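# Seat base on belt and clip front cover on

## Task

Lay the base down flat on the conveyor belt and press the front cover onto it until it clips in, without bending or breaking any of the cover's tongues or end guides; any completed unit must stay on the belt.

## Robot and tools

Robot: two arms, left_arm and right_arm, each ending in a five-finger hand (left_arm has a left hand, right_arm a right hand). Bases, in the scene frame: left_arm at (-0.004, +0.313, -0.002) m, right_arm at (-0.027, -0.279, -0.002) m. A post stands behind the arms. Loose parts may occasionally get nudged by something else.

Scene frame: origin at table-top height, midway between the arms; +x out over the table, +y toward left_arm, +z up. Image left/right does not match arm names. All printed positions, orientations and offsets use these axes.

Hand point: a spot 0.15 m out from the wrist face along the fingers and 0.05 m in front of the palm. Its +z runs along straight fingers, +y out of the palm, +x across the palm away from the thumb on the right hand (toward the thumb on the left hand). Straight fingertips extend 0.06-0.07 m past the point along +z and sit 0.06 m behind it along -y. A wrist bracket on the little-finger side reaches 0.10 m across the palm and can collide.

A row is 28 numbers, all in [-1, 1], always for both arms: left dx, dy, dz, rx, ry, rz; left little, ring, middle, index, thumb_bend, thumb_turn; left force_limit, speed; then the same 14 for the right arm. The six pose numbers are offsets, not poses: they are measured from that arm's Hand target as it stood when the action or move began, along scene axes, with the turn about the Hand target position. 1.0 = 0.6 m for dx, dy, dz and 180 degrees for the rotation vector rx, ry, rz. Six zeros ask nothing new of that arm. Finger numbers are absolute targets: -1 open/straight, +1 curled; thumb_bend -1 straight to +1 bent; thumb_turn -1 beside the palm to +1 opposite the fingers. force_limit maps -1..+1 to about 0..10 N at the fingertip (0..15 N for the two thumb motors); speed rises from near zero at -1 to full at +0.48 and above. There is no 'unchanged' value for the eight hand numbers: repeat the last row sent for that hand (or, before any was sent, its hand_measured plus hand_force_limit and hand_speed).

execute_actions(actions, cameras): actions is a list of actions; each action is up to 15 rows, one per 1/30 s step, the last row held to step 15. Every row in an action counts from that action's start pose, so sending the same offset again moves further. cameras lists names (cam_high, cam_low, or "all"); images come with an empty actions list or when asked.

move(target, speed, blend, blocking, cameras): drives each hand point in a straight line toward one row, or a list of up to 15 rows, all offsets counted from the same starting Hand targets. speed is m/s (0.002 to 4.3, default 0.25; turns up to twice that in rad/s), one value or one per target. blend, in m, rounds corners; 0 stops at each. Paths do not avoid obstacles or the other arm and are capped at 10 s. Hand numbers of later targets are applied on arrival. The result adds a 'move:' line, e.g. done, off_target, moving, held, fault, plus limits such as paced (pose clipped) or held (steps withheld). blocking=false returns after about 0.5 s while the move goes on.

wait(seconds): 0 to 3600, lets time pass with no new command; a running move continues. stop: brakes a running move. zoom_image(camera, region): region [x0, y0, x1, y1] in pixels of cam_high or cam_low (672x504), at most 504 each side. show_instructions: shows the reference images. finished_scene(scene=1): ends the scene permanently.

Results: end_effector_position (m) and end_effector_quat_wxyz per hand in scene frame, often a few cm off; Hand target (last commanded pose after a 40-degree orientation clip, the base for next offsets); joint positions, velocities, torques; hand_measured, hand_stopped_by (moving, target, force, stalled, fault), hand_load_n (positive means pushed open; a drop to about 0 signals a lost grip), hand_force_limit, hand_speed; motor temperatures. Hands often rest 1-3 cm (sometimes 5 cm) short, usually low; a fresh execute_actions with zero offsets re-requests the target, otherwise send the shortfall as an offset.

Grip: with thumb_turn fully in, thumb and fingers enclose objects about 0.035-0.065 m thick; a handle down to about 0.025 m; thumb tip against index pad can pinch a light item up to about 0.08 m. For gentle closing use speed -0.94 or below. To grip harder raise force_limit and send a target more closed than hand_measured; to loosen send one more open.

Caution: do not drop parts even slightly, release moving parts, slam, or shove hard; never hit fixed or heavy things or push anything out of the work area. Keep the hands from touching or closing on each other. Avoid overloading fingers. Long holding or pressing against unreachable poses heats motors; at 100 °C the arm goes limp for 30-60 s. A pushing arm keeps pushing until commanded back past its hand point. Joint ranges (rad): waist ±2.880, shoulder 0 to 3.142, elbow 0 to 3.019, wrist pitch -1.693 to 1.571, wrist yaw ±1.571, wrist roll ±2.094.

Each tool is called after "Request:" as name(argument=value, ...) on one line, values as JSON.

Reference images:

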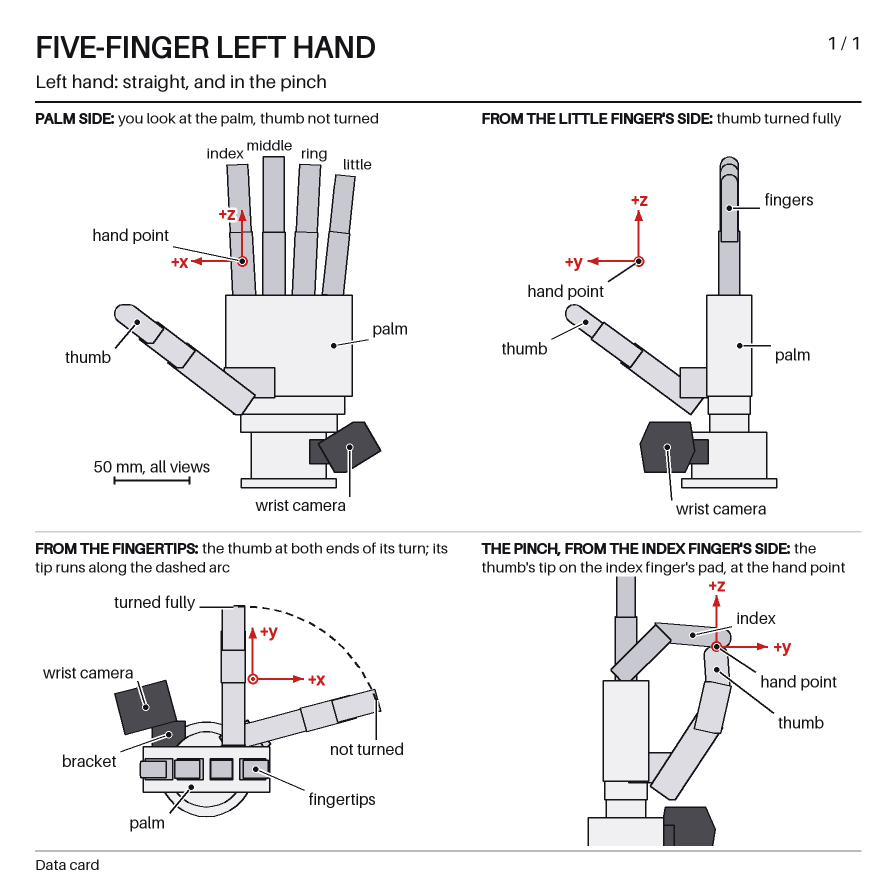

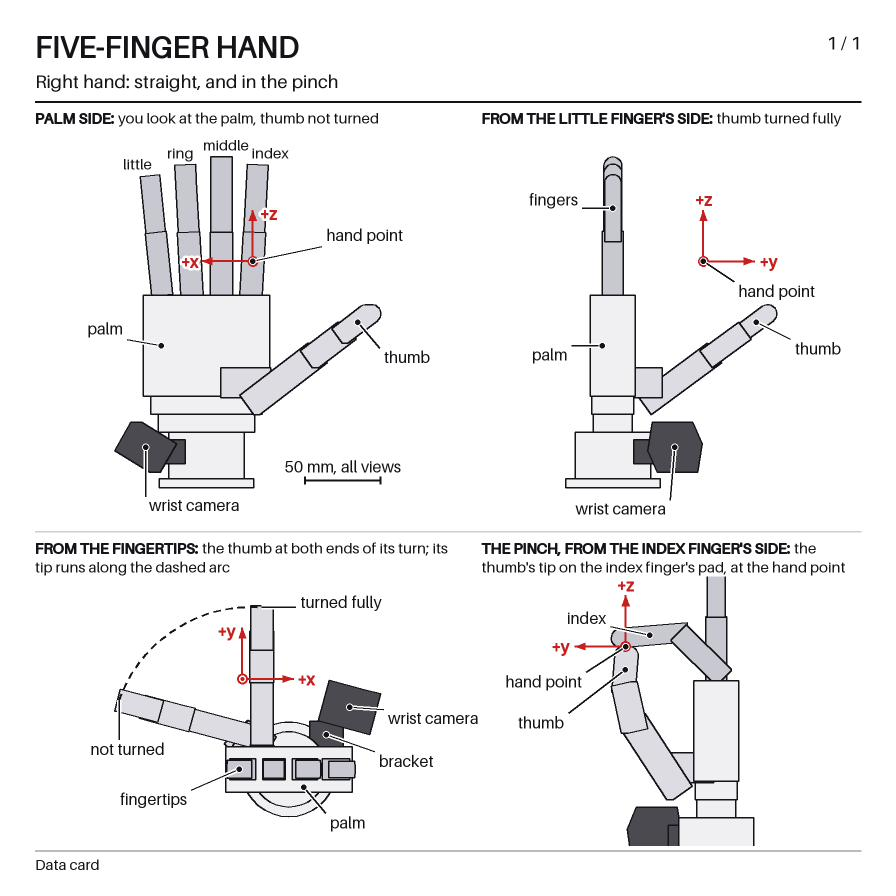

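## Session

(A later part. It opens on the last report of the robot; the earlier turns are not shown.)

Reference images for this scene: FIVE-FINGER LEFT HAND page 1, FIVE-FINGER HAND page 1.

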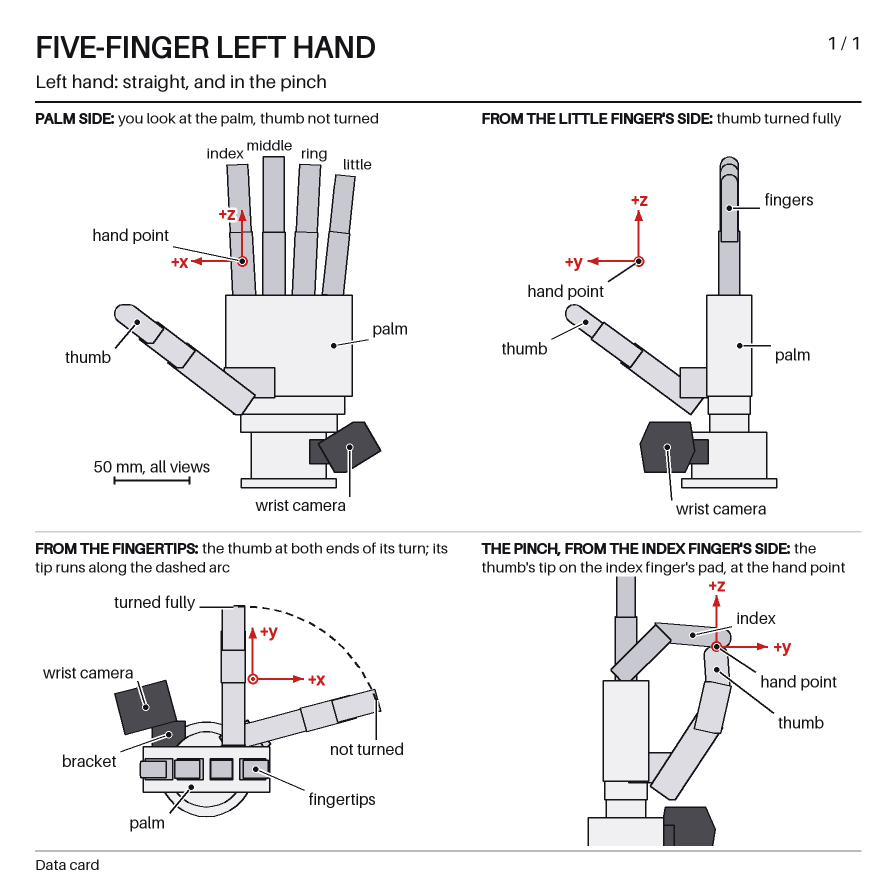

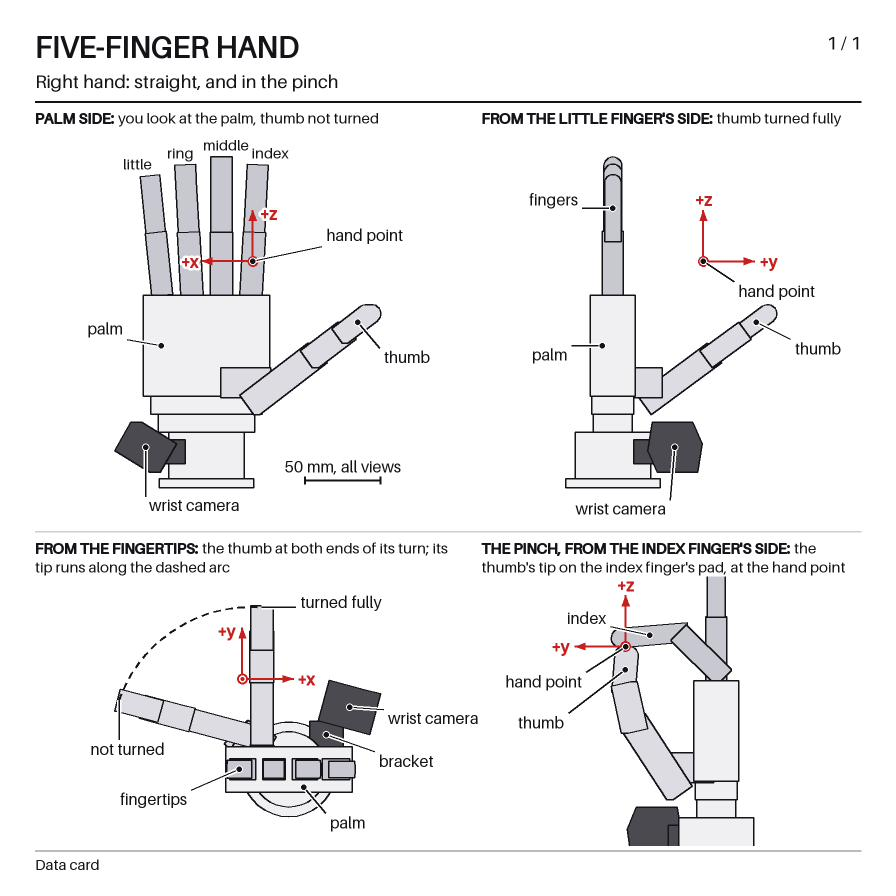

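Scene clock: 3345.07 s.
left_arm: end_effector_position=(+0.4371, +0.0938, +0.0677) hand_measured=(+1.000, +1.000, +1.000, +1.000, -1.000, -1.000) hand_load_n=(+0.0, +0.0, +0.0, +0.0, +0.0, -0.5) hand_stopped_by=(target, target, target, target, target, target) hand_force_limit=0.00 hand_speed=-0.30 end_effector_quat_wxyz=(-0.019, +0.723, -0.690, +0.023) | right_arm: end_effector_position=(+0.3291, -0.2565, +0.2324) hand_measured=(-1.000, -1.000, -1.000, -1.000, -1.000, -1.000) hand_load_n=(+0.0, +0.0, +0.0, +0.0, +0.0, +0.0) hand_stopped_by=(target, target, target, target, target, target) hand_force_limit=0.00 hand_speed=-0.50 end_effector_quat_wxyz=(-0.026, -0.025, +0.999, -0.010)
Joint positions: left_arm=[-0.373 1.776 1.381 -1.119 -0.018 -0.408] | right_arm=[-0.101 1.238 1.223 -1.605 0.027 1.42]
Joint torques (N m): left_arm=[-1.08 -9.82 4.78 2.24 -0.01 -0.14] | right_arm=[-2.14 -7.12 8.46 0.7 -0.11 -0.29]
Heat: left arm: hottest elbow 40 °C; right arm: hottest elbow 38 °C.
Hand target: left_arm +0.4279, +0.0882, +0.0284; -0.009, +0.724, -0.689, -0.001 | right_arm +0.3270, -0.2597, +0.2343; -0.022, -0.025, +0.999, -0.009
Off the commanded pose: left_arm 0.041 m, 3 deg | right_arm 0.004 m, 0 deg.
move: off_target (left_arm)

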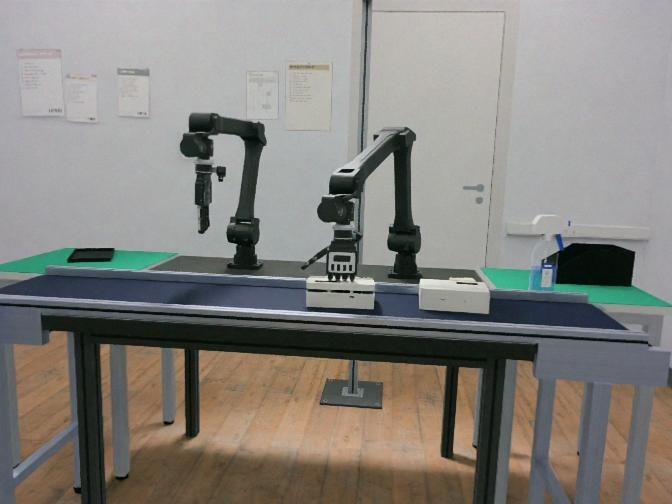

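Request:
move(target=[[-0.015,0.0,-0.05,0,0,0.0,1,1,1,1,-1,-1,0,-0.3,0.0,0,0,0,0,0.0,-1,-1,-1,-1,-1,-1,0,-0.5]], speed=0.04, cameras=["cam_low"])

Request:
zoom_image(camera="cam_low", region=[290, 220, 390, 320])

Scene clock: 3356.60 s.
left_arm: end_effector_position=(+0.4395, +0.0922, +0.0604) hand_measured=(+1.000, +1.000, +1.000, +1.000, -1.000, -1.000) hand_load_n=(+0.0, +0.0, +0.5, +0.0, +0.0, +0.0) hand_stopped_by=(target, target, target, target, target, target) hand_force_limit=0.00 hand_speed=-0.30 end_effector_quat_wxyz=(-0.033, +0.723, -0.688, +0.046) | right_arm: end_effector_position=(+0.3291, -0.2565, +0.2324) hand_measured=(-1.000, -1.000, -1.000, -1.000, -1.000, -1.000) hand_load_n=(+0.0, +0.0, +0.0, +0.5, -0.5, +0.0) hand_stopped_by=(target, target, target, target, target, target) hand_force_limit=0.00 hand_speed=-0.50 end_effector_quat_wxyz=(-0.026, -0.025, +0.999, -0.010)
Joint positions: left_arm=[-0.376 1.753 1.333 -1.04 -0.025 -0.413] | right_arm=[-0.101 1.238 1.223 -1.605 0.027 1.42]
Joint torques (N m): left_arm=[-1.2 -7.12 3.38 2.18 0.26 -0.14] | right_arm=[-2.26 -6.65 8.38 0.68 -0.14 -0.3]
Heat: left arm: hottest elbow 39 °C; right arm: hottest elbow 38 °C.
Hand target: left_arm +0.4189, +0.0882, -0.0016; -0.009, +0.724, -0.689, -0.001 | right_arm +0.3270, -0.2597, +0.2343; -0.022, -0.025, +0.999, -0.009
Off the commanded pose: left_arm 0.065 m, 6 deg | right_arm 0.004 m, 0 deg.
move: off_target (left_arm)

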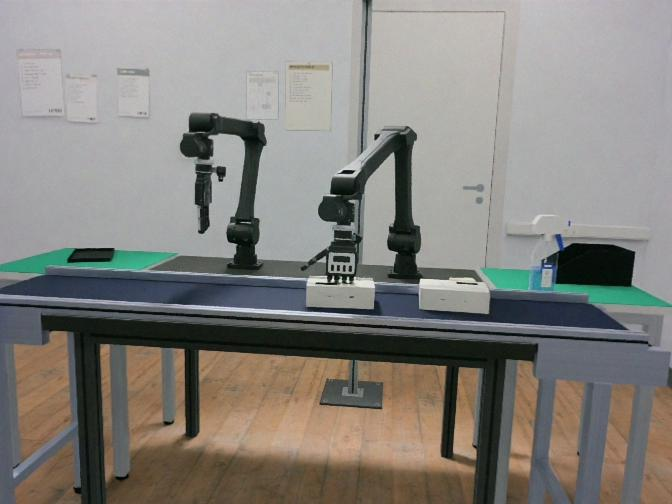

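Scaled by 5.040 from the camera's image (finer frame: 960x720).

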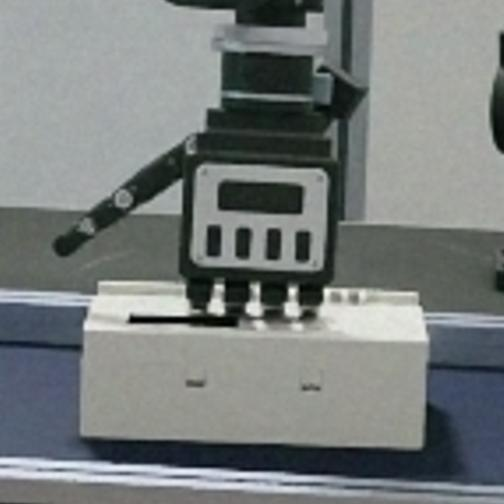

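Request:
zoom_image(camera="cam_low", region=[300, 265, 380, 315])

Request:
execute_actions(actions=[], cameras=["all"])

Request:
zoom_image(camera="cam_high", region=[280, 260, 390, 385])

Scaled by 6.300 from the camera's image (finer frame: 960x720).

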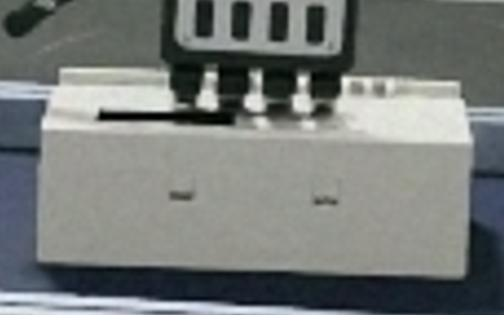

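Scene clock: 3363.80 s.
left_arm: end_effector_position=(+0.4394, +0.0922, +0.0603) hand_measured=(+1.000, +1.000, +1.000, +1.000, -1.000, -1.000) hand_load_n=(+0.0, +0.0, +0.0, +0.0, +0.0, +0.0) hand_stopped_by=(target, target, target, target, target, target) hand_force_limit=0.00 hand_speed=-0.30 end_effector_quat_wxyz=(-0.033, +0.723, -0.688, +0.046) | right_arm: end_effector_position=(+0.3291, -0.2565, +0.2324) hand_measured=(-1.000, -1.000, -1.000, -1.000, -1.000, -1.000) hand_load_n=(+0.0, +0.0, +0.0, +0.0, +0.0, +0.0) hand_stopped_by=(target, target, target, target, target, target) hand_force_limit=0.00 hand_speed=-0.50 end_effector_quat_wxyz=(-0.026, -0.025, +0.999, -0.010)
Joint positions: left_arm=[-0.376 1.753 1.333 -1.04 -0.025 -0.413] | right_arm=[-0.101 1.238 1.223 -1.605 0.027 1.42]
Joint velocities: within noise
Joint torques (N m): left_arm=[-1.26 -7.12 3.34 2.17 0.26 -0.15] | right_arm=[-2.02 -7.06 8.46 0.51 -0.11 -0.28]
Motor temperatures (°C): left_arm=[22 30 38 21 27 23] | right_arm=[27 27 38 24 24 22]
Heat: left arm: hottest elbow 38 °C; right arm: hottest elbow 38 °C.
Hand target: left_arm +0.4187, +0.0883, -0.0017; -0.009, +0.724, -0.689, -0.001 | right_arm +0.3270, -0.2597, +0.2343; -0.022, -0.025, +0.999, -0.009
Off the commanded pose: left_arm 0.065 m, 6 deg | right_arm 0.004 m, 0 deg.

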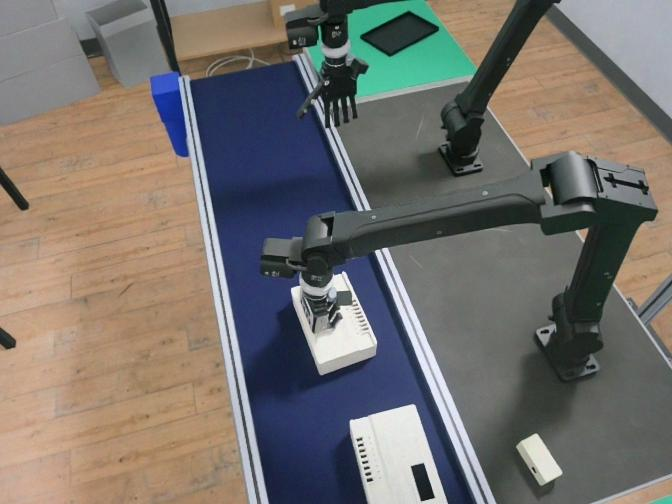

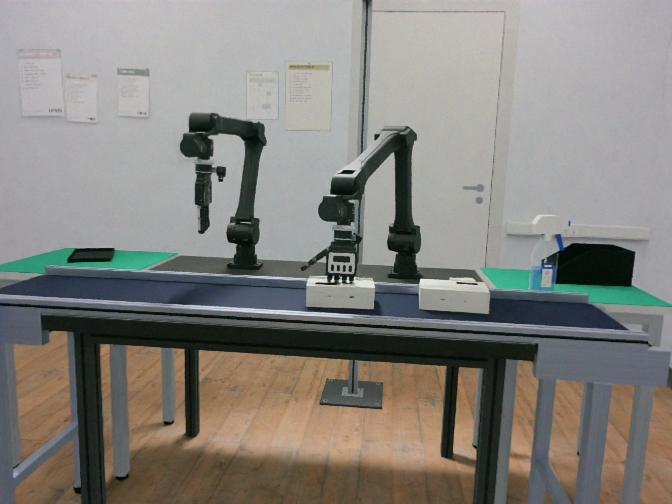

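Scaled by 4.032 from the camera's image (finer frame: 960x720).

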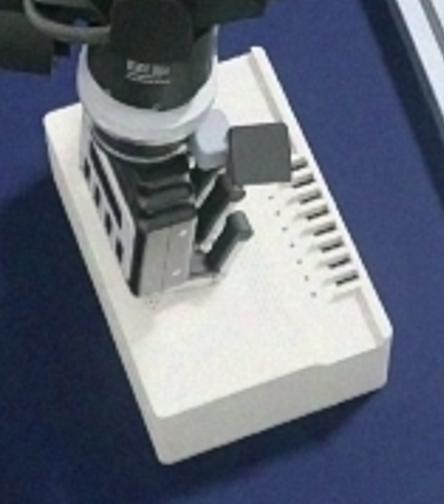

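Request:
move(target=[[0.01,0.0,0.1,0,0,0.0,1,1,1,1,-1,-1,0,-0.3,0.0,0,0,0,0,0.0,-1,-1,-1,-1,-1,-1,0,-0.5],[0.01,0.0,0.25,0,0,0.0,1,1,1,1,-1,-1,0,-0.3,0.0,0,0,0,0,0.0,-1,-1,-1,-1,-1,-1,0,-0.5],[-0.1,0.35,0.45,0,0,0.0,1,1,1,1,-1,-1,0,-0.3,0.0,0,0,0,0,0.0,-1,-1,-1,-1,-1,-1,0,-0.5]], speed=0.1, blend=0.01, cameras=["all"])

Request:
zoom_image(camera="cam_low", region=[300, 265, 380, 315])

Request:
zoom_image(camera="cam_high", region=[280, 260, 390, 385])

Request:
zoom_image(camera="cam_high", region=[310, 330, 380, 385])

Scene clock: 3388.60 s.
left_arm: end_effector_position=(+0.3550, +0.2947, +0.2536) hand_measured=(+1.000, +1.000, +1.000, +1.000, -1.000, -1.000) hand_load_n=(+0.0, +0.0, +0.0, +0.5, +0.0, +0.0) hand_stopped_by=(target, target, target, target, target, target) hand_force_limit=0.00 hand_speed=-0.30 end_effector_quat_wxyz=(+0.002, +0.726, -0.687, -0.014) | right_arm: end_effector_position=(+0.3291, -0.2565, +0.2324) hand_measured=(-1.000, -1.000, -1.000, -1.000, -1.000, -1.000) hand_load_n=(+0.0, +0.0, +0.0, +0.0, +0.0, +0.0) hand_stopped_by=(target, target, target, target, target, target) hand_force_limit=0.00 hand_speed=-0.50 end_effector_quat_wxyz=(-0.026, -0.025, +0.999, -0.010)
Joint positions: left_arm=[0.019 1.447 1.468 -1.615 -0.018 -0.025] | right_arm=[-0.101 1.238 1.223 -1.605 0.027 1.42]
Joint torques (N m): left_arm=[0.56 -10.87 10.4 0.06 0.13 0.21] | right_arm=[-1.96 -7 8.5 0.58 -0.11 -0.31]
Heat: left arm: hottest elbow 36 °C; right arm: hottest elbow 38 °C.
Hand target: left_arm +0.3587, +0.2983, +0.2683; -0.009, +0.724, -0.689, -0.001 | right_arm +0.3270, -0.2597, +0.2343; -0.022, -0.025, +0.999, -0.009
Off the commanded pose: left_arm 0.016 m, 2 deg | right_arm 0.004 m, 0 deg.
move: off_target (left_arm)

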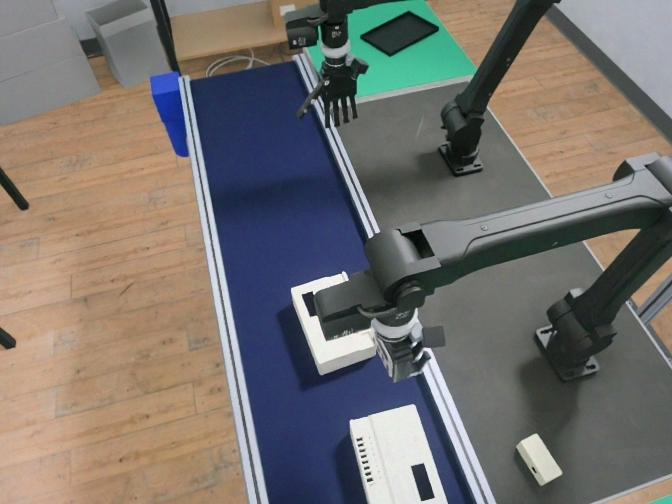

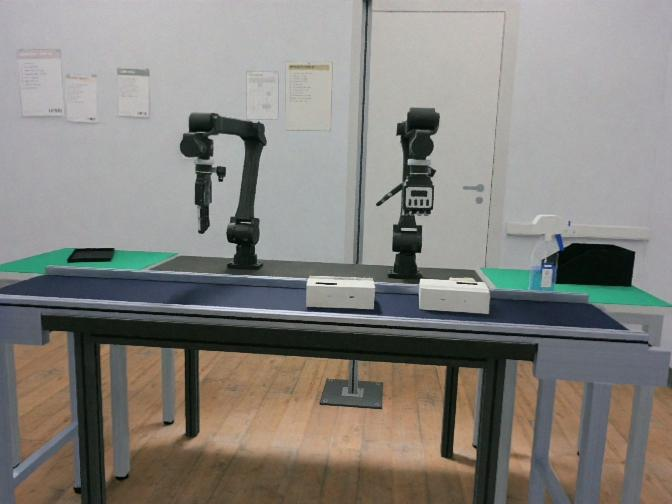

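Scaled by 6.300 from the camera's image (finer frame: 960x720).

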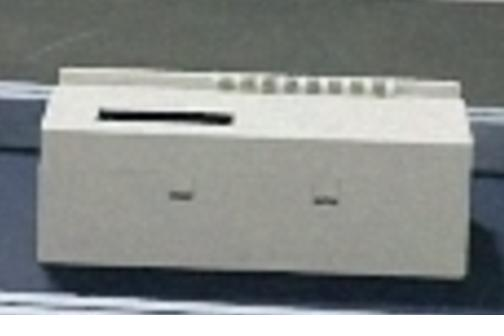

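Scaled by 4.032 from the camera's image (finer frame: 960x720).

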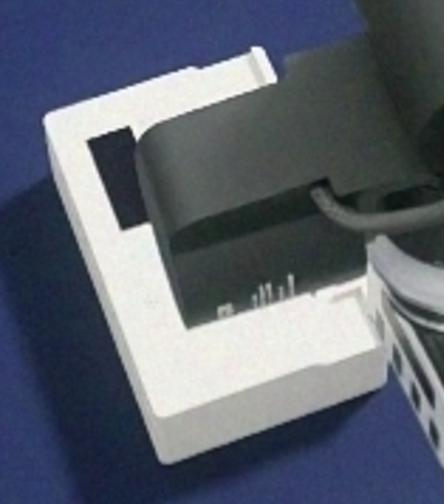

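Scaled by 7.200 from the camera's image (finer frame: 960x720).

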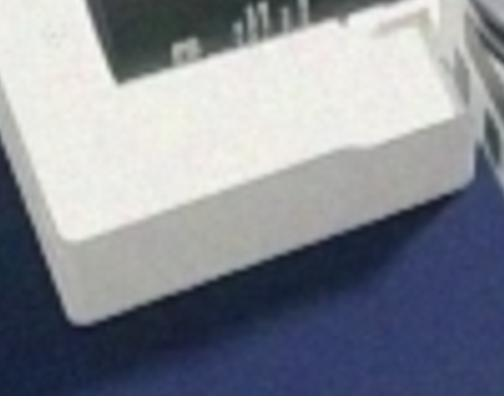

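Request:
move(target=[[0.0555,-0.349,-0.1,0,0,0.0,1,1,1,1,-1,-1,0,-0.3,0.0,0,0,0,0,0.0,-1,-1,-1,-1,-1,-1,0,-0.5],[0.0555,-0.349,-0.26,0,0,0.0,1,1,1,1,-1,-1,0,-0.3,0.0,0,0,0,0,0.0,-1,-1,-1,-1,-1,-1,0,-0.5]], speed=0.15, blend=0.01, cameras=["all"])

Request:
zoom_image(camera="cam_low", region=[290, 220, 390, 320])

Request:
zoom_image(camera="cam_high", region=[280, 250, 400, 385])

Scene clock: 3413.83 s.
left_arm: end_effector_position=(+0.3918, +0.0922, +0.1179) hand_measured=(+1.000, +1.000, +1.000, +1.000, -1.000, -1.000) hand_load_n=(+0.0, +0.0, +0.0, +0.0, +0.0, +0.0) hand_stopped_by=(target, target, target, target, target, target) hand_force_limit=0.00 hand_speed=-0.30 end_effector_quat_wxyz=(-0.008, +0.722, -0.692, +0.001) | right_arm: end_effector_position=(+0.3291, -0.2565, +0.2324) hand_measured=(-1.000, -1.000, -1.000, -1.000, -1.000, -1.000) hand_load_n=(+0.0, +0.0, +0.0, +0.5, +0.0, +0.0) hand_stopped_by=(target, target, target, target, target, target) hand_force_limit=0.00 hand_speed=-0.50 end_effector_quat_wxyz=(-0.026, -0.025, +0.999, -0.010)
Joint positions: left_arm=[-0.407 1.664 1.367 -1.265 -0.014 -0.438] | right_arm=[-0.101 1.238 1.223 -1.605 0.027 1.42]
Joint torques (N m): left_arm=[-0.5 -11.99 7.38 0.91 -0.13 -0.1] | right_arm=[-2.14 -7.12 8.42 0.54 -0.14 -0.28]
Heat: left arm: hottest elbow 37 °C; right arm: hottest elbow 37 °C.
Hand target: left_arm +0.3920, +0.0889, +0.1123; -0.009, +0.724, -0.689, -0.001 | right_arm +0.3270, -0.2597, +0.2343; -0.022, -0.025, +0.999, -0.009
Off the commanded pose: left_arm 0.007 m, 1 deg | right_arm 0.004 m, 0 deg.
move: done

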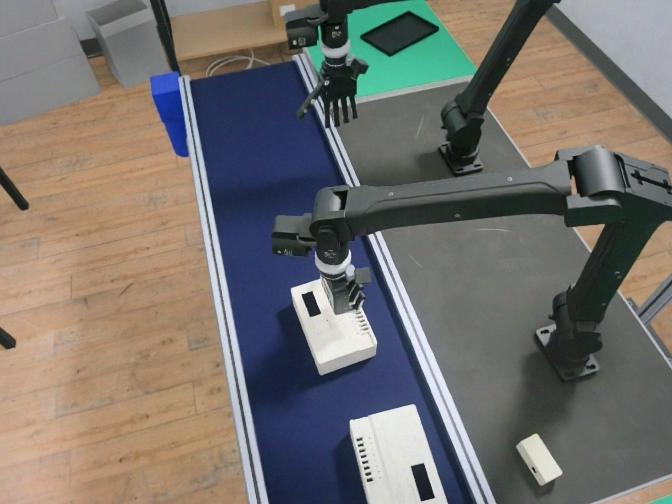

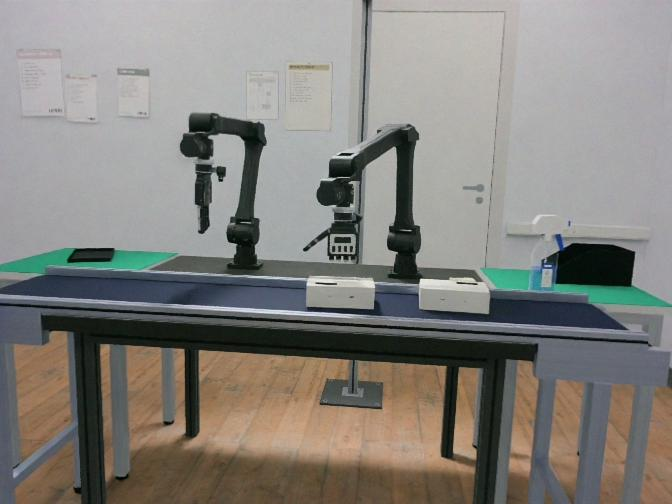

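Scaled by 5.040 from the camera's image (finer frame: 960x720).

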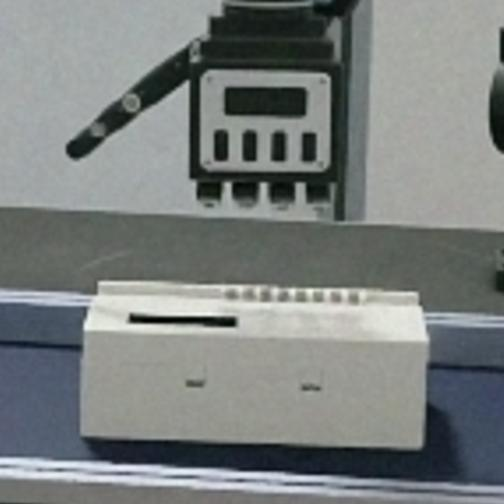

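Scaled by 3.733 from the camera's image (finer frame: 960x720).

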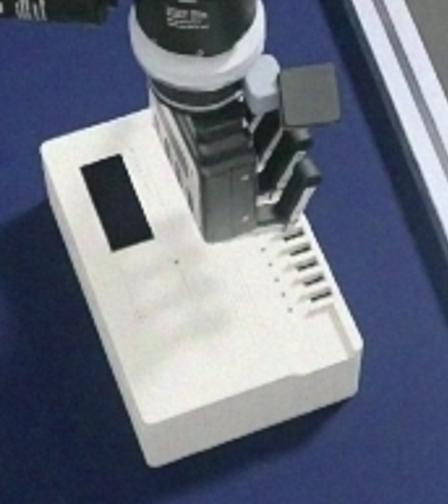

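Request:
move(target=[[0.0,0.0,-0.08,0,0,0.0,1,1,1,1,-1,-1,0,-0.3,0.0,0,0,0,0,0.0,-1,-1,-1,-1,-1,-1,0,-0.5],[-0.015,0.0,-0.17,0,0,0.0,1,1,1,1,-1,-1,0,-0.3,0.0,0,0,0,0,0.0,-1,-1,-1,-1,-1,-1,0,-0.5]], speed=0.04, blend=0.01, cameras=["all"])

Request:
zoom_image(camera="cam_low", region=[290, 220, 390, 320])

Request:
zoom_image(camera="cam_high", region=[280, 250, 400, 385])

Scene clock: 3427.50 s.
left_arm: end_effector_position=(+0.3924, +0.0913, +0.0570) hand_measured=(+1.000, +1.000, +1.000, +1.000, -1.000, -1.000) hand_load_n=(+0.0, +0.0, +0.0, +0.0, +0.0, +0.0) hand_stopped_by=(target, target, target, target, target, target) hand_force_limit=0.00 hand_speed=-0.30 end_effector_quat_wxyz=(-0.020, +0.724, -0.689, +0.028) | right_arm: end_effector_position=(+0.3291, -0.2565, +0.2324) hand_measured=(-1.000, -1.000, -1.000, -1.000, -1.000, -1.000) hand_load_n=(+0.0, +0.0, +0.0, +0.0, +0.0, +0.0) hand_stopped_by=(target, target, target, target, target, target) hand_force_limit=0.00 hand_speed=-0.50 end_effector_quat_wxyz=(-0.026, -0.025, +0.999, -0.010)
Joint positions: left_arm=[-0.409 1.684 1.226 -1.046 -0.018 -0.448] | right_arm=[-0.101 1.238 1.223 -1.605 0.027 1.42]
Joint torques (N m): left_arm=[-0.91 -7.12 4.29 2.74 -0.02 -0.06] | right_arm=[-2.02 -7.06 8.38 0.62 -0.1 -0.3]
Heat: left arm: hottest elbow 37 °C; right arm: hottest elbow 37 °C.
Hand target: left_arm +0.3831, +0.0888, +0.0103; -0.009, +0.724, -0.689, -0.001 | right_arm +0.3270, -0.2597, +0.2343; -0.022, -0.025, +0.999, -0.009
Off the commanded pose: left_arm 0.048 m, 4 deg | right_arm 0.004 m, 0 deg.
move: off_target (left_arm)

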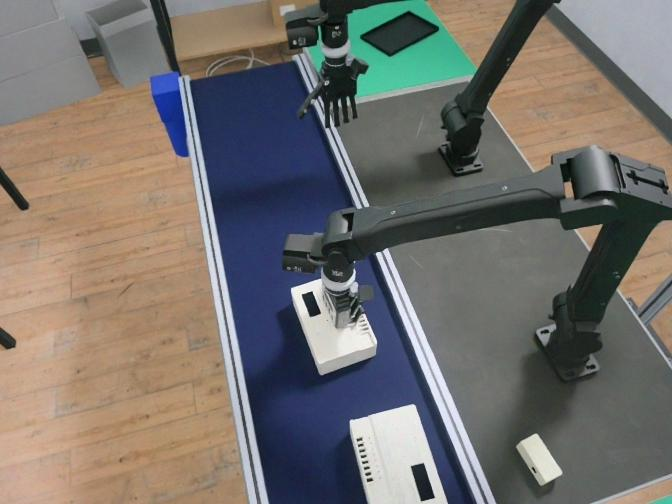

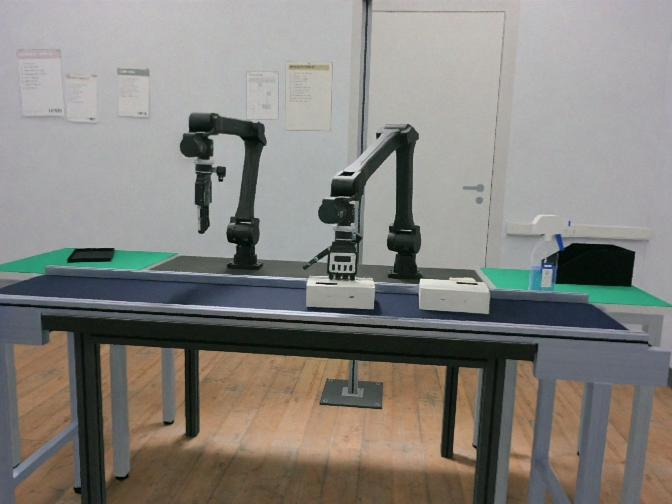

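Scaled by 5.040 from the camera's image (finer frame: 960x720).

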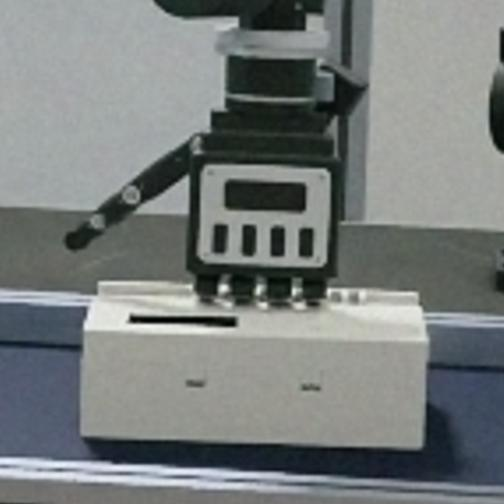

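Scaled by 3.733 from the camera's image (finer frame: 960x720).

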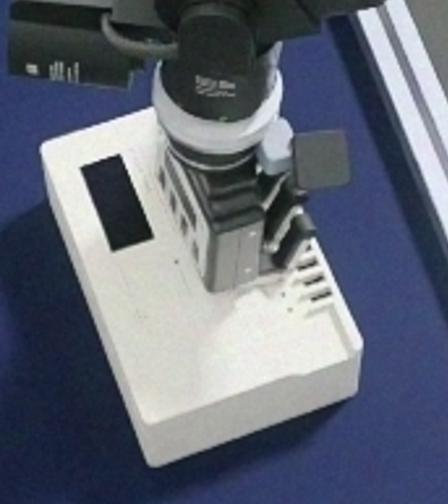

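Request:
move(target=[[-0.01,0.0,-0.04,0,0,0.0,1,1,1,1,-1,-1,0,-0.3,0.0,0,0,0,0,0.0,-1,-1,-1,-1,-1,-1,0,-0.5]], speed=0.04, cameras=["cam_low"])

Request:
zoom_image(camera="cam_low", region=[290, 220, 390, 320])

Scene clock: 3441.40 s.
left_arm: end_effector_position=(+0.3922, +0.0908, +0.0546) hand_measured=(+1.000, +1.000, +1.000, +1.000, -1.000, -1.000) hand_load_n=(+0.0, +0.5, +0.0, +0.0, +0.0, +0.0) hand_stopped_by=(target, target, target, target, target, target) hand_force_limit=0.00 hand_speed=-0.30 end_effector_quat_wxyz=(-0.029, +0.725, -0.687, +0.045) | right_arm: end_effector_position=(+0.3291, -0.2565, +0.2324) hand_measured=(-1.000, -1.000, -1.000, -1.000, -1.000, -1.000) hand_load_n=(+0.0, +0.0, +0.0, +0.0, +0.0, +0.0) hand_stopped_by=(target, target, target, target, target, target) hand_force_limit=0.00 hand_speed=-0.50 end_effector_quat_wxyz=(-0.026, -0.025, +0.999, -0.010)
Joint positions: left_arm=[-0.412 1.66 1.19 -0.995 -0.023 -0.453] | right_arm=[-0.101 1.238 1.223 -1.605 0.027 1.42]
Joint torques (N m): left_arm=[-0.91 -4.31 3.22 3.26 0.19 -0.04] | right_arm=[-2.08 -7.18 8.49 0.65 -0.14 -0.3]
Heat: left arm: hottest elbow 36 °C; right arm: hottest elbow 37 °C.
Hand target: left_arm +0.3772, +0.0889, -0.0137; -0.009, +0.724, -0.689, -0.001 | right_arm +0.3270, -0.2597, +0.2343; -0.022, -0.025, +0.999, -0.009
Off the commanded pose: left_arm 0.070 m, 6 deg | right_arm 0.004 m, 0 deg.
move: off_target (left_arm)

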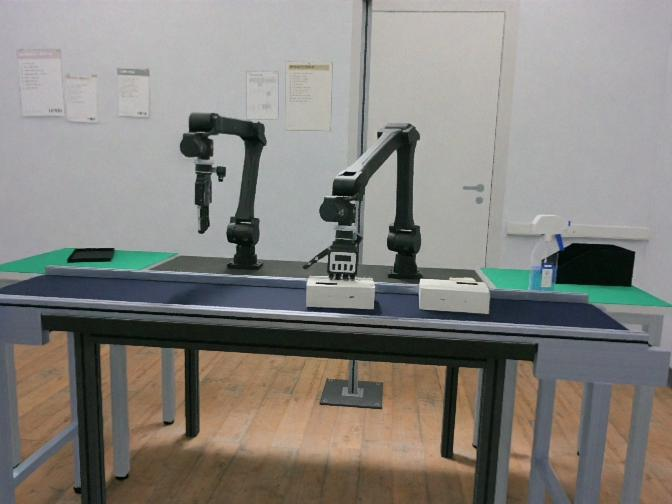

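Scaled by 5.040 from the camera's image (finer frame: 960x720).

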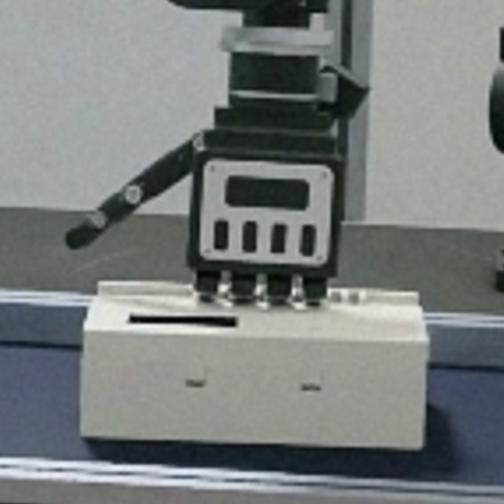

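Request:
move(target=[[0.01,0.0,0.12,0,0,0.0,1,1,1,1,-1,-1,0,-0.3,0.0,0,0,0,0,0.0,-1,-1,-1,-1,-1,-1,0,-0.5],[0.0,0.0,0.35,0,0,0.0,1,1,1,1,-1,-1,0,-0.3,0.0,0,0,0,0,0.0,-1,-1,-1,-1,-1,-1,0,-0.5],[-0.1,0.5,0.5,0,0,0.0,1,1,1,1,-1,-1,0,-0.3,0.0,0,0,0,0,0.0,-1,-1,-1,-1,-1,-1,0,-0.5]], speed=[0.08, 0.12, 0.2], blend=[0.01, 0.03, 0.0], cameras=["all"])

Request:
zoom_image(camera="cam_low", region=[300, 265, 380, 315])

Request:
zoom_image(camera="cam_high", region=[280, 260, 390, 385])

Scene clock: 3462.27 s.
left_arm: end_effector_position=(+0.3096, +0.3834, +0.2698) hand_measured=(+1.000, +1.000, +1.000, +1.000, -1.000, -1.000) hand_load_n=(+0.0, +0.0, +0.0, +0.0, +0.0, +0.0) hand_stopped_by=(target, target, target, target, target, target) hand_force_limit=0.00 hand_speed=-0.30 end_effector_quat_wxyz=(+0.008, +0.726, -0.687, -0.013) | right_arm: end_effector_position=(+0.3291, -0.2565, +0.2324) hand_measured=(-1.000, -1.000, -1.000, -1.000, -1.000, -1.000) hand_load_n=(+0.0, +0.0, +0.0, +0.0, +0.0, +0.0) hand_stopped_by=(target, target, target, target, target, target) hand_force_limit=0.00 hand_speed=-0.50 end_effector_quat_wxyz=(-0.026, -0.025, +0.999, -0.010)
Joint positions: left_arm=[0.256 1.37 1.431 -1.659 -0.015 0.212] | right_arm=[-0.101 1.238 1.223 -1.605 0.027 1.42]
Joint torques (N m): left_arm=[0.56 -9.17 11.75 0.05 0.12 0.22] | right_arm=[-2.2 -6.36 8.42 0.62 -0.11 -0.3]
Heat: left arm: hottest elbow 35 °C; right arm: hottest elbow 37 °C.
Hand target: left_arm +0.3172, +0.3888, +0.2864; -0.009, +0.724, -0.689, -0.001 | right_arm +0.3270, -0.2597, +0.2343; -0.022, -0.025, +0.999, -0.009
Off the commanded pose: left_arm 0.019 m, 2 deg | right_arm 0.004 m, 0 deg.
move: off_target (left_arm)

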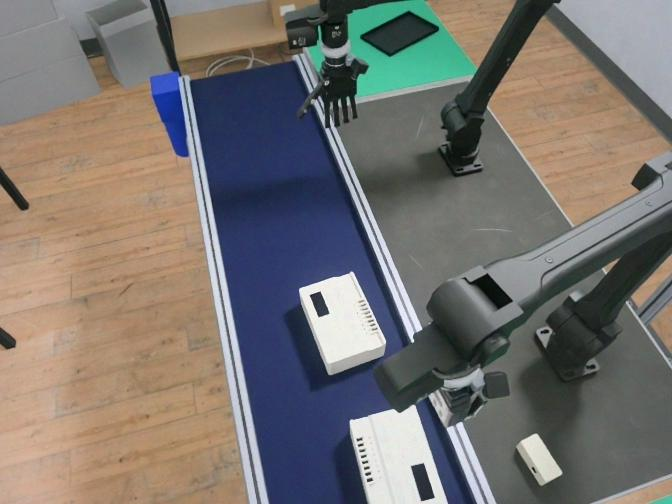

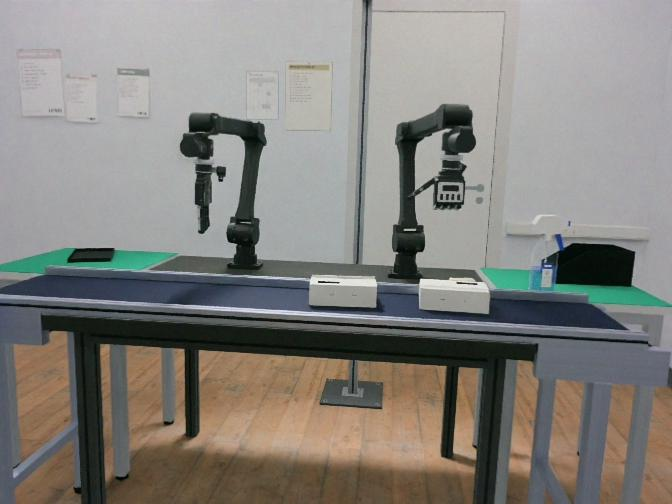

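Scaled by 6.300 from the camera's image (finer frame: 960x720).

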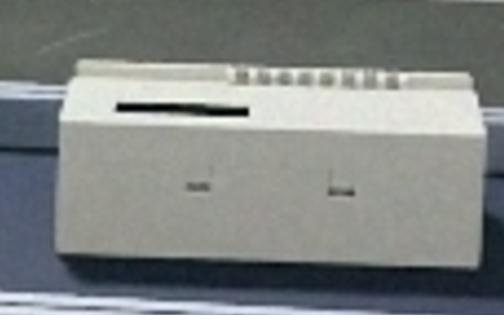

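Scaled by 4.032 from the camera's image (finer frame: 960x720).

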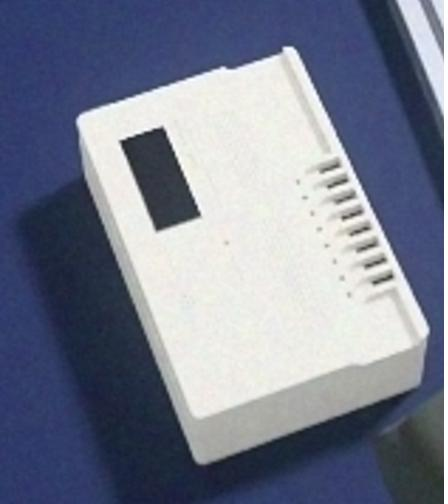

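Request:
finished_scene()

The scene is finished: the task was done.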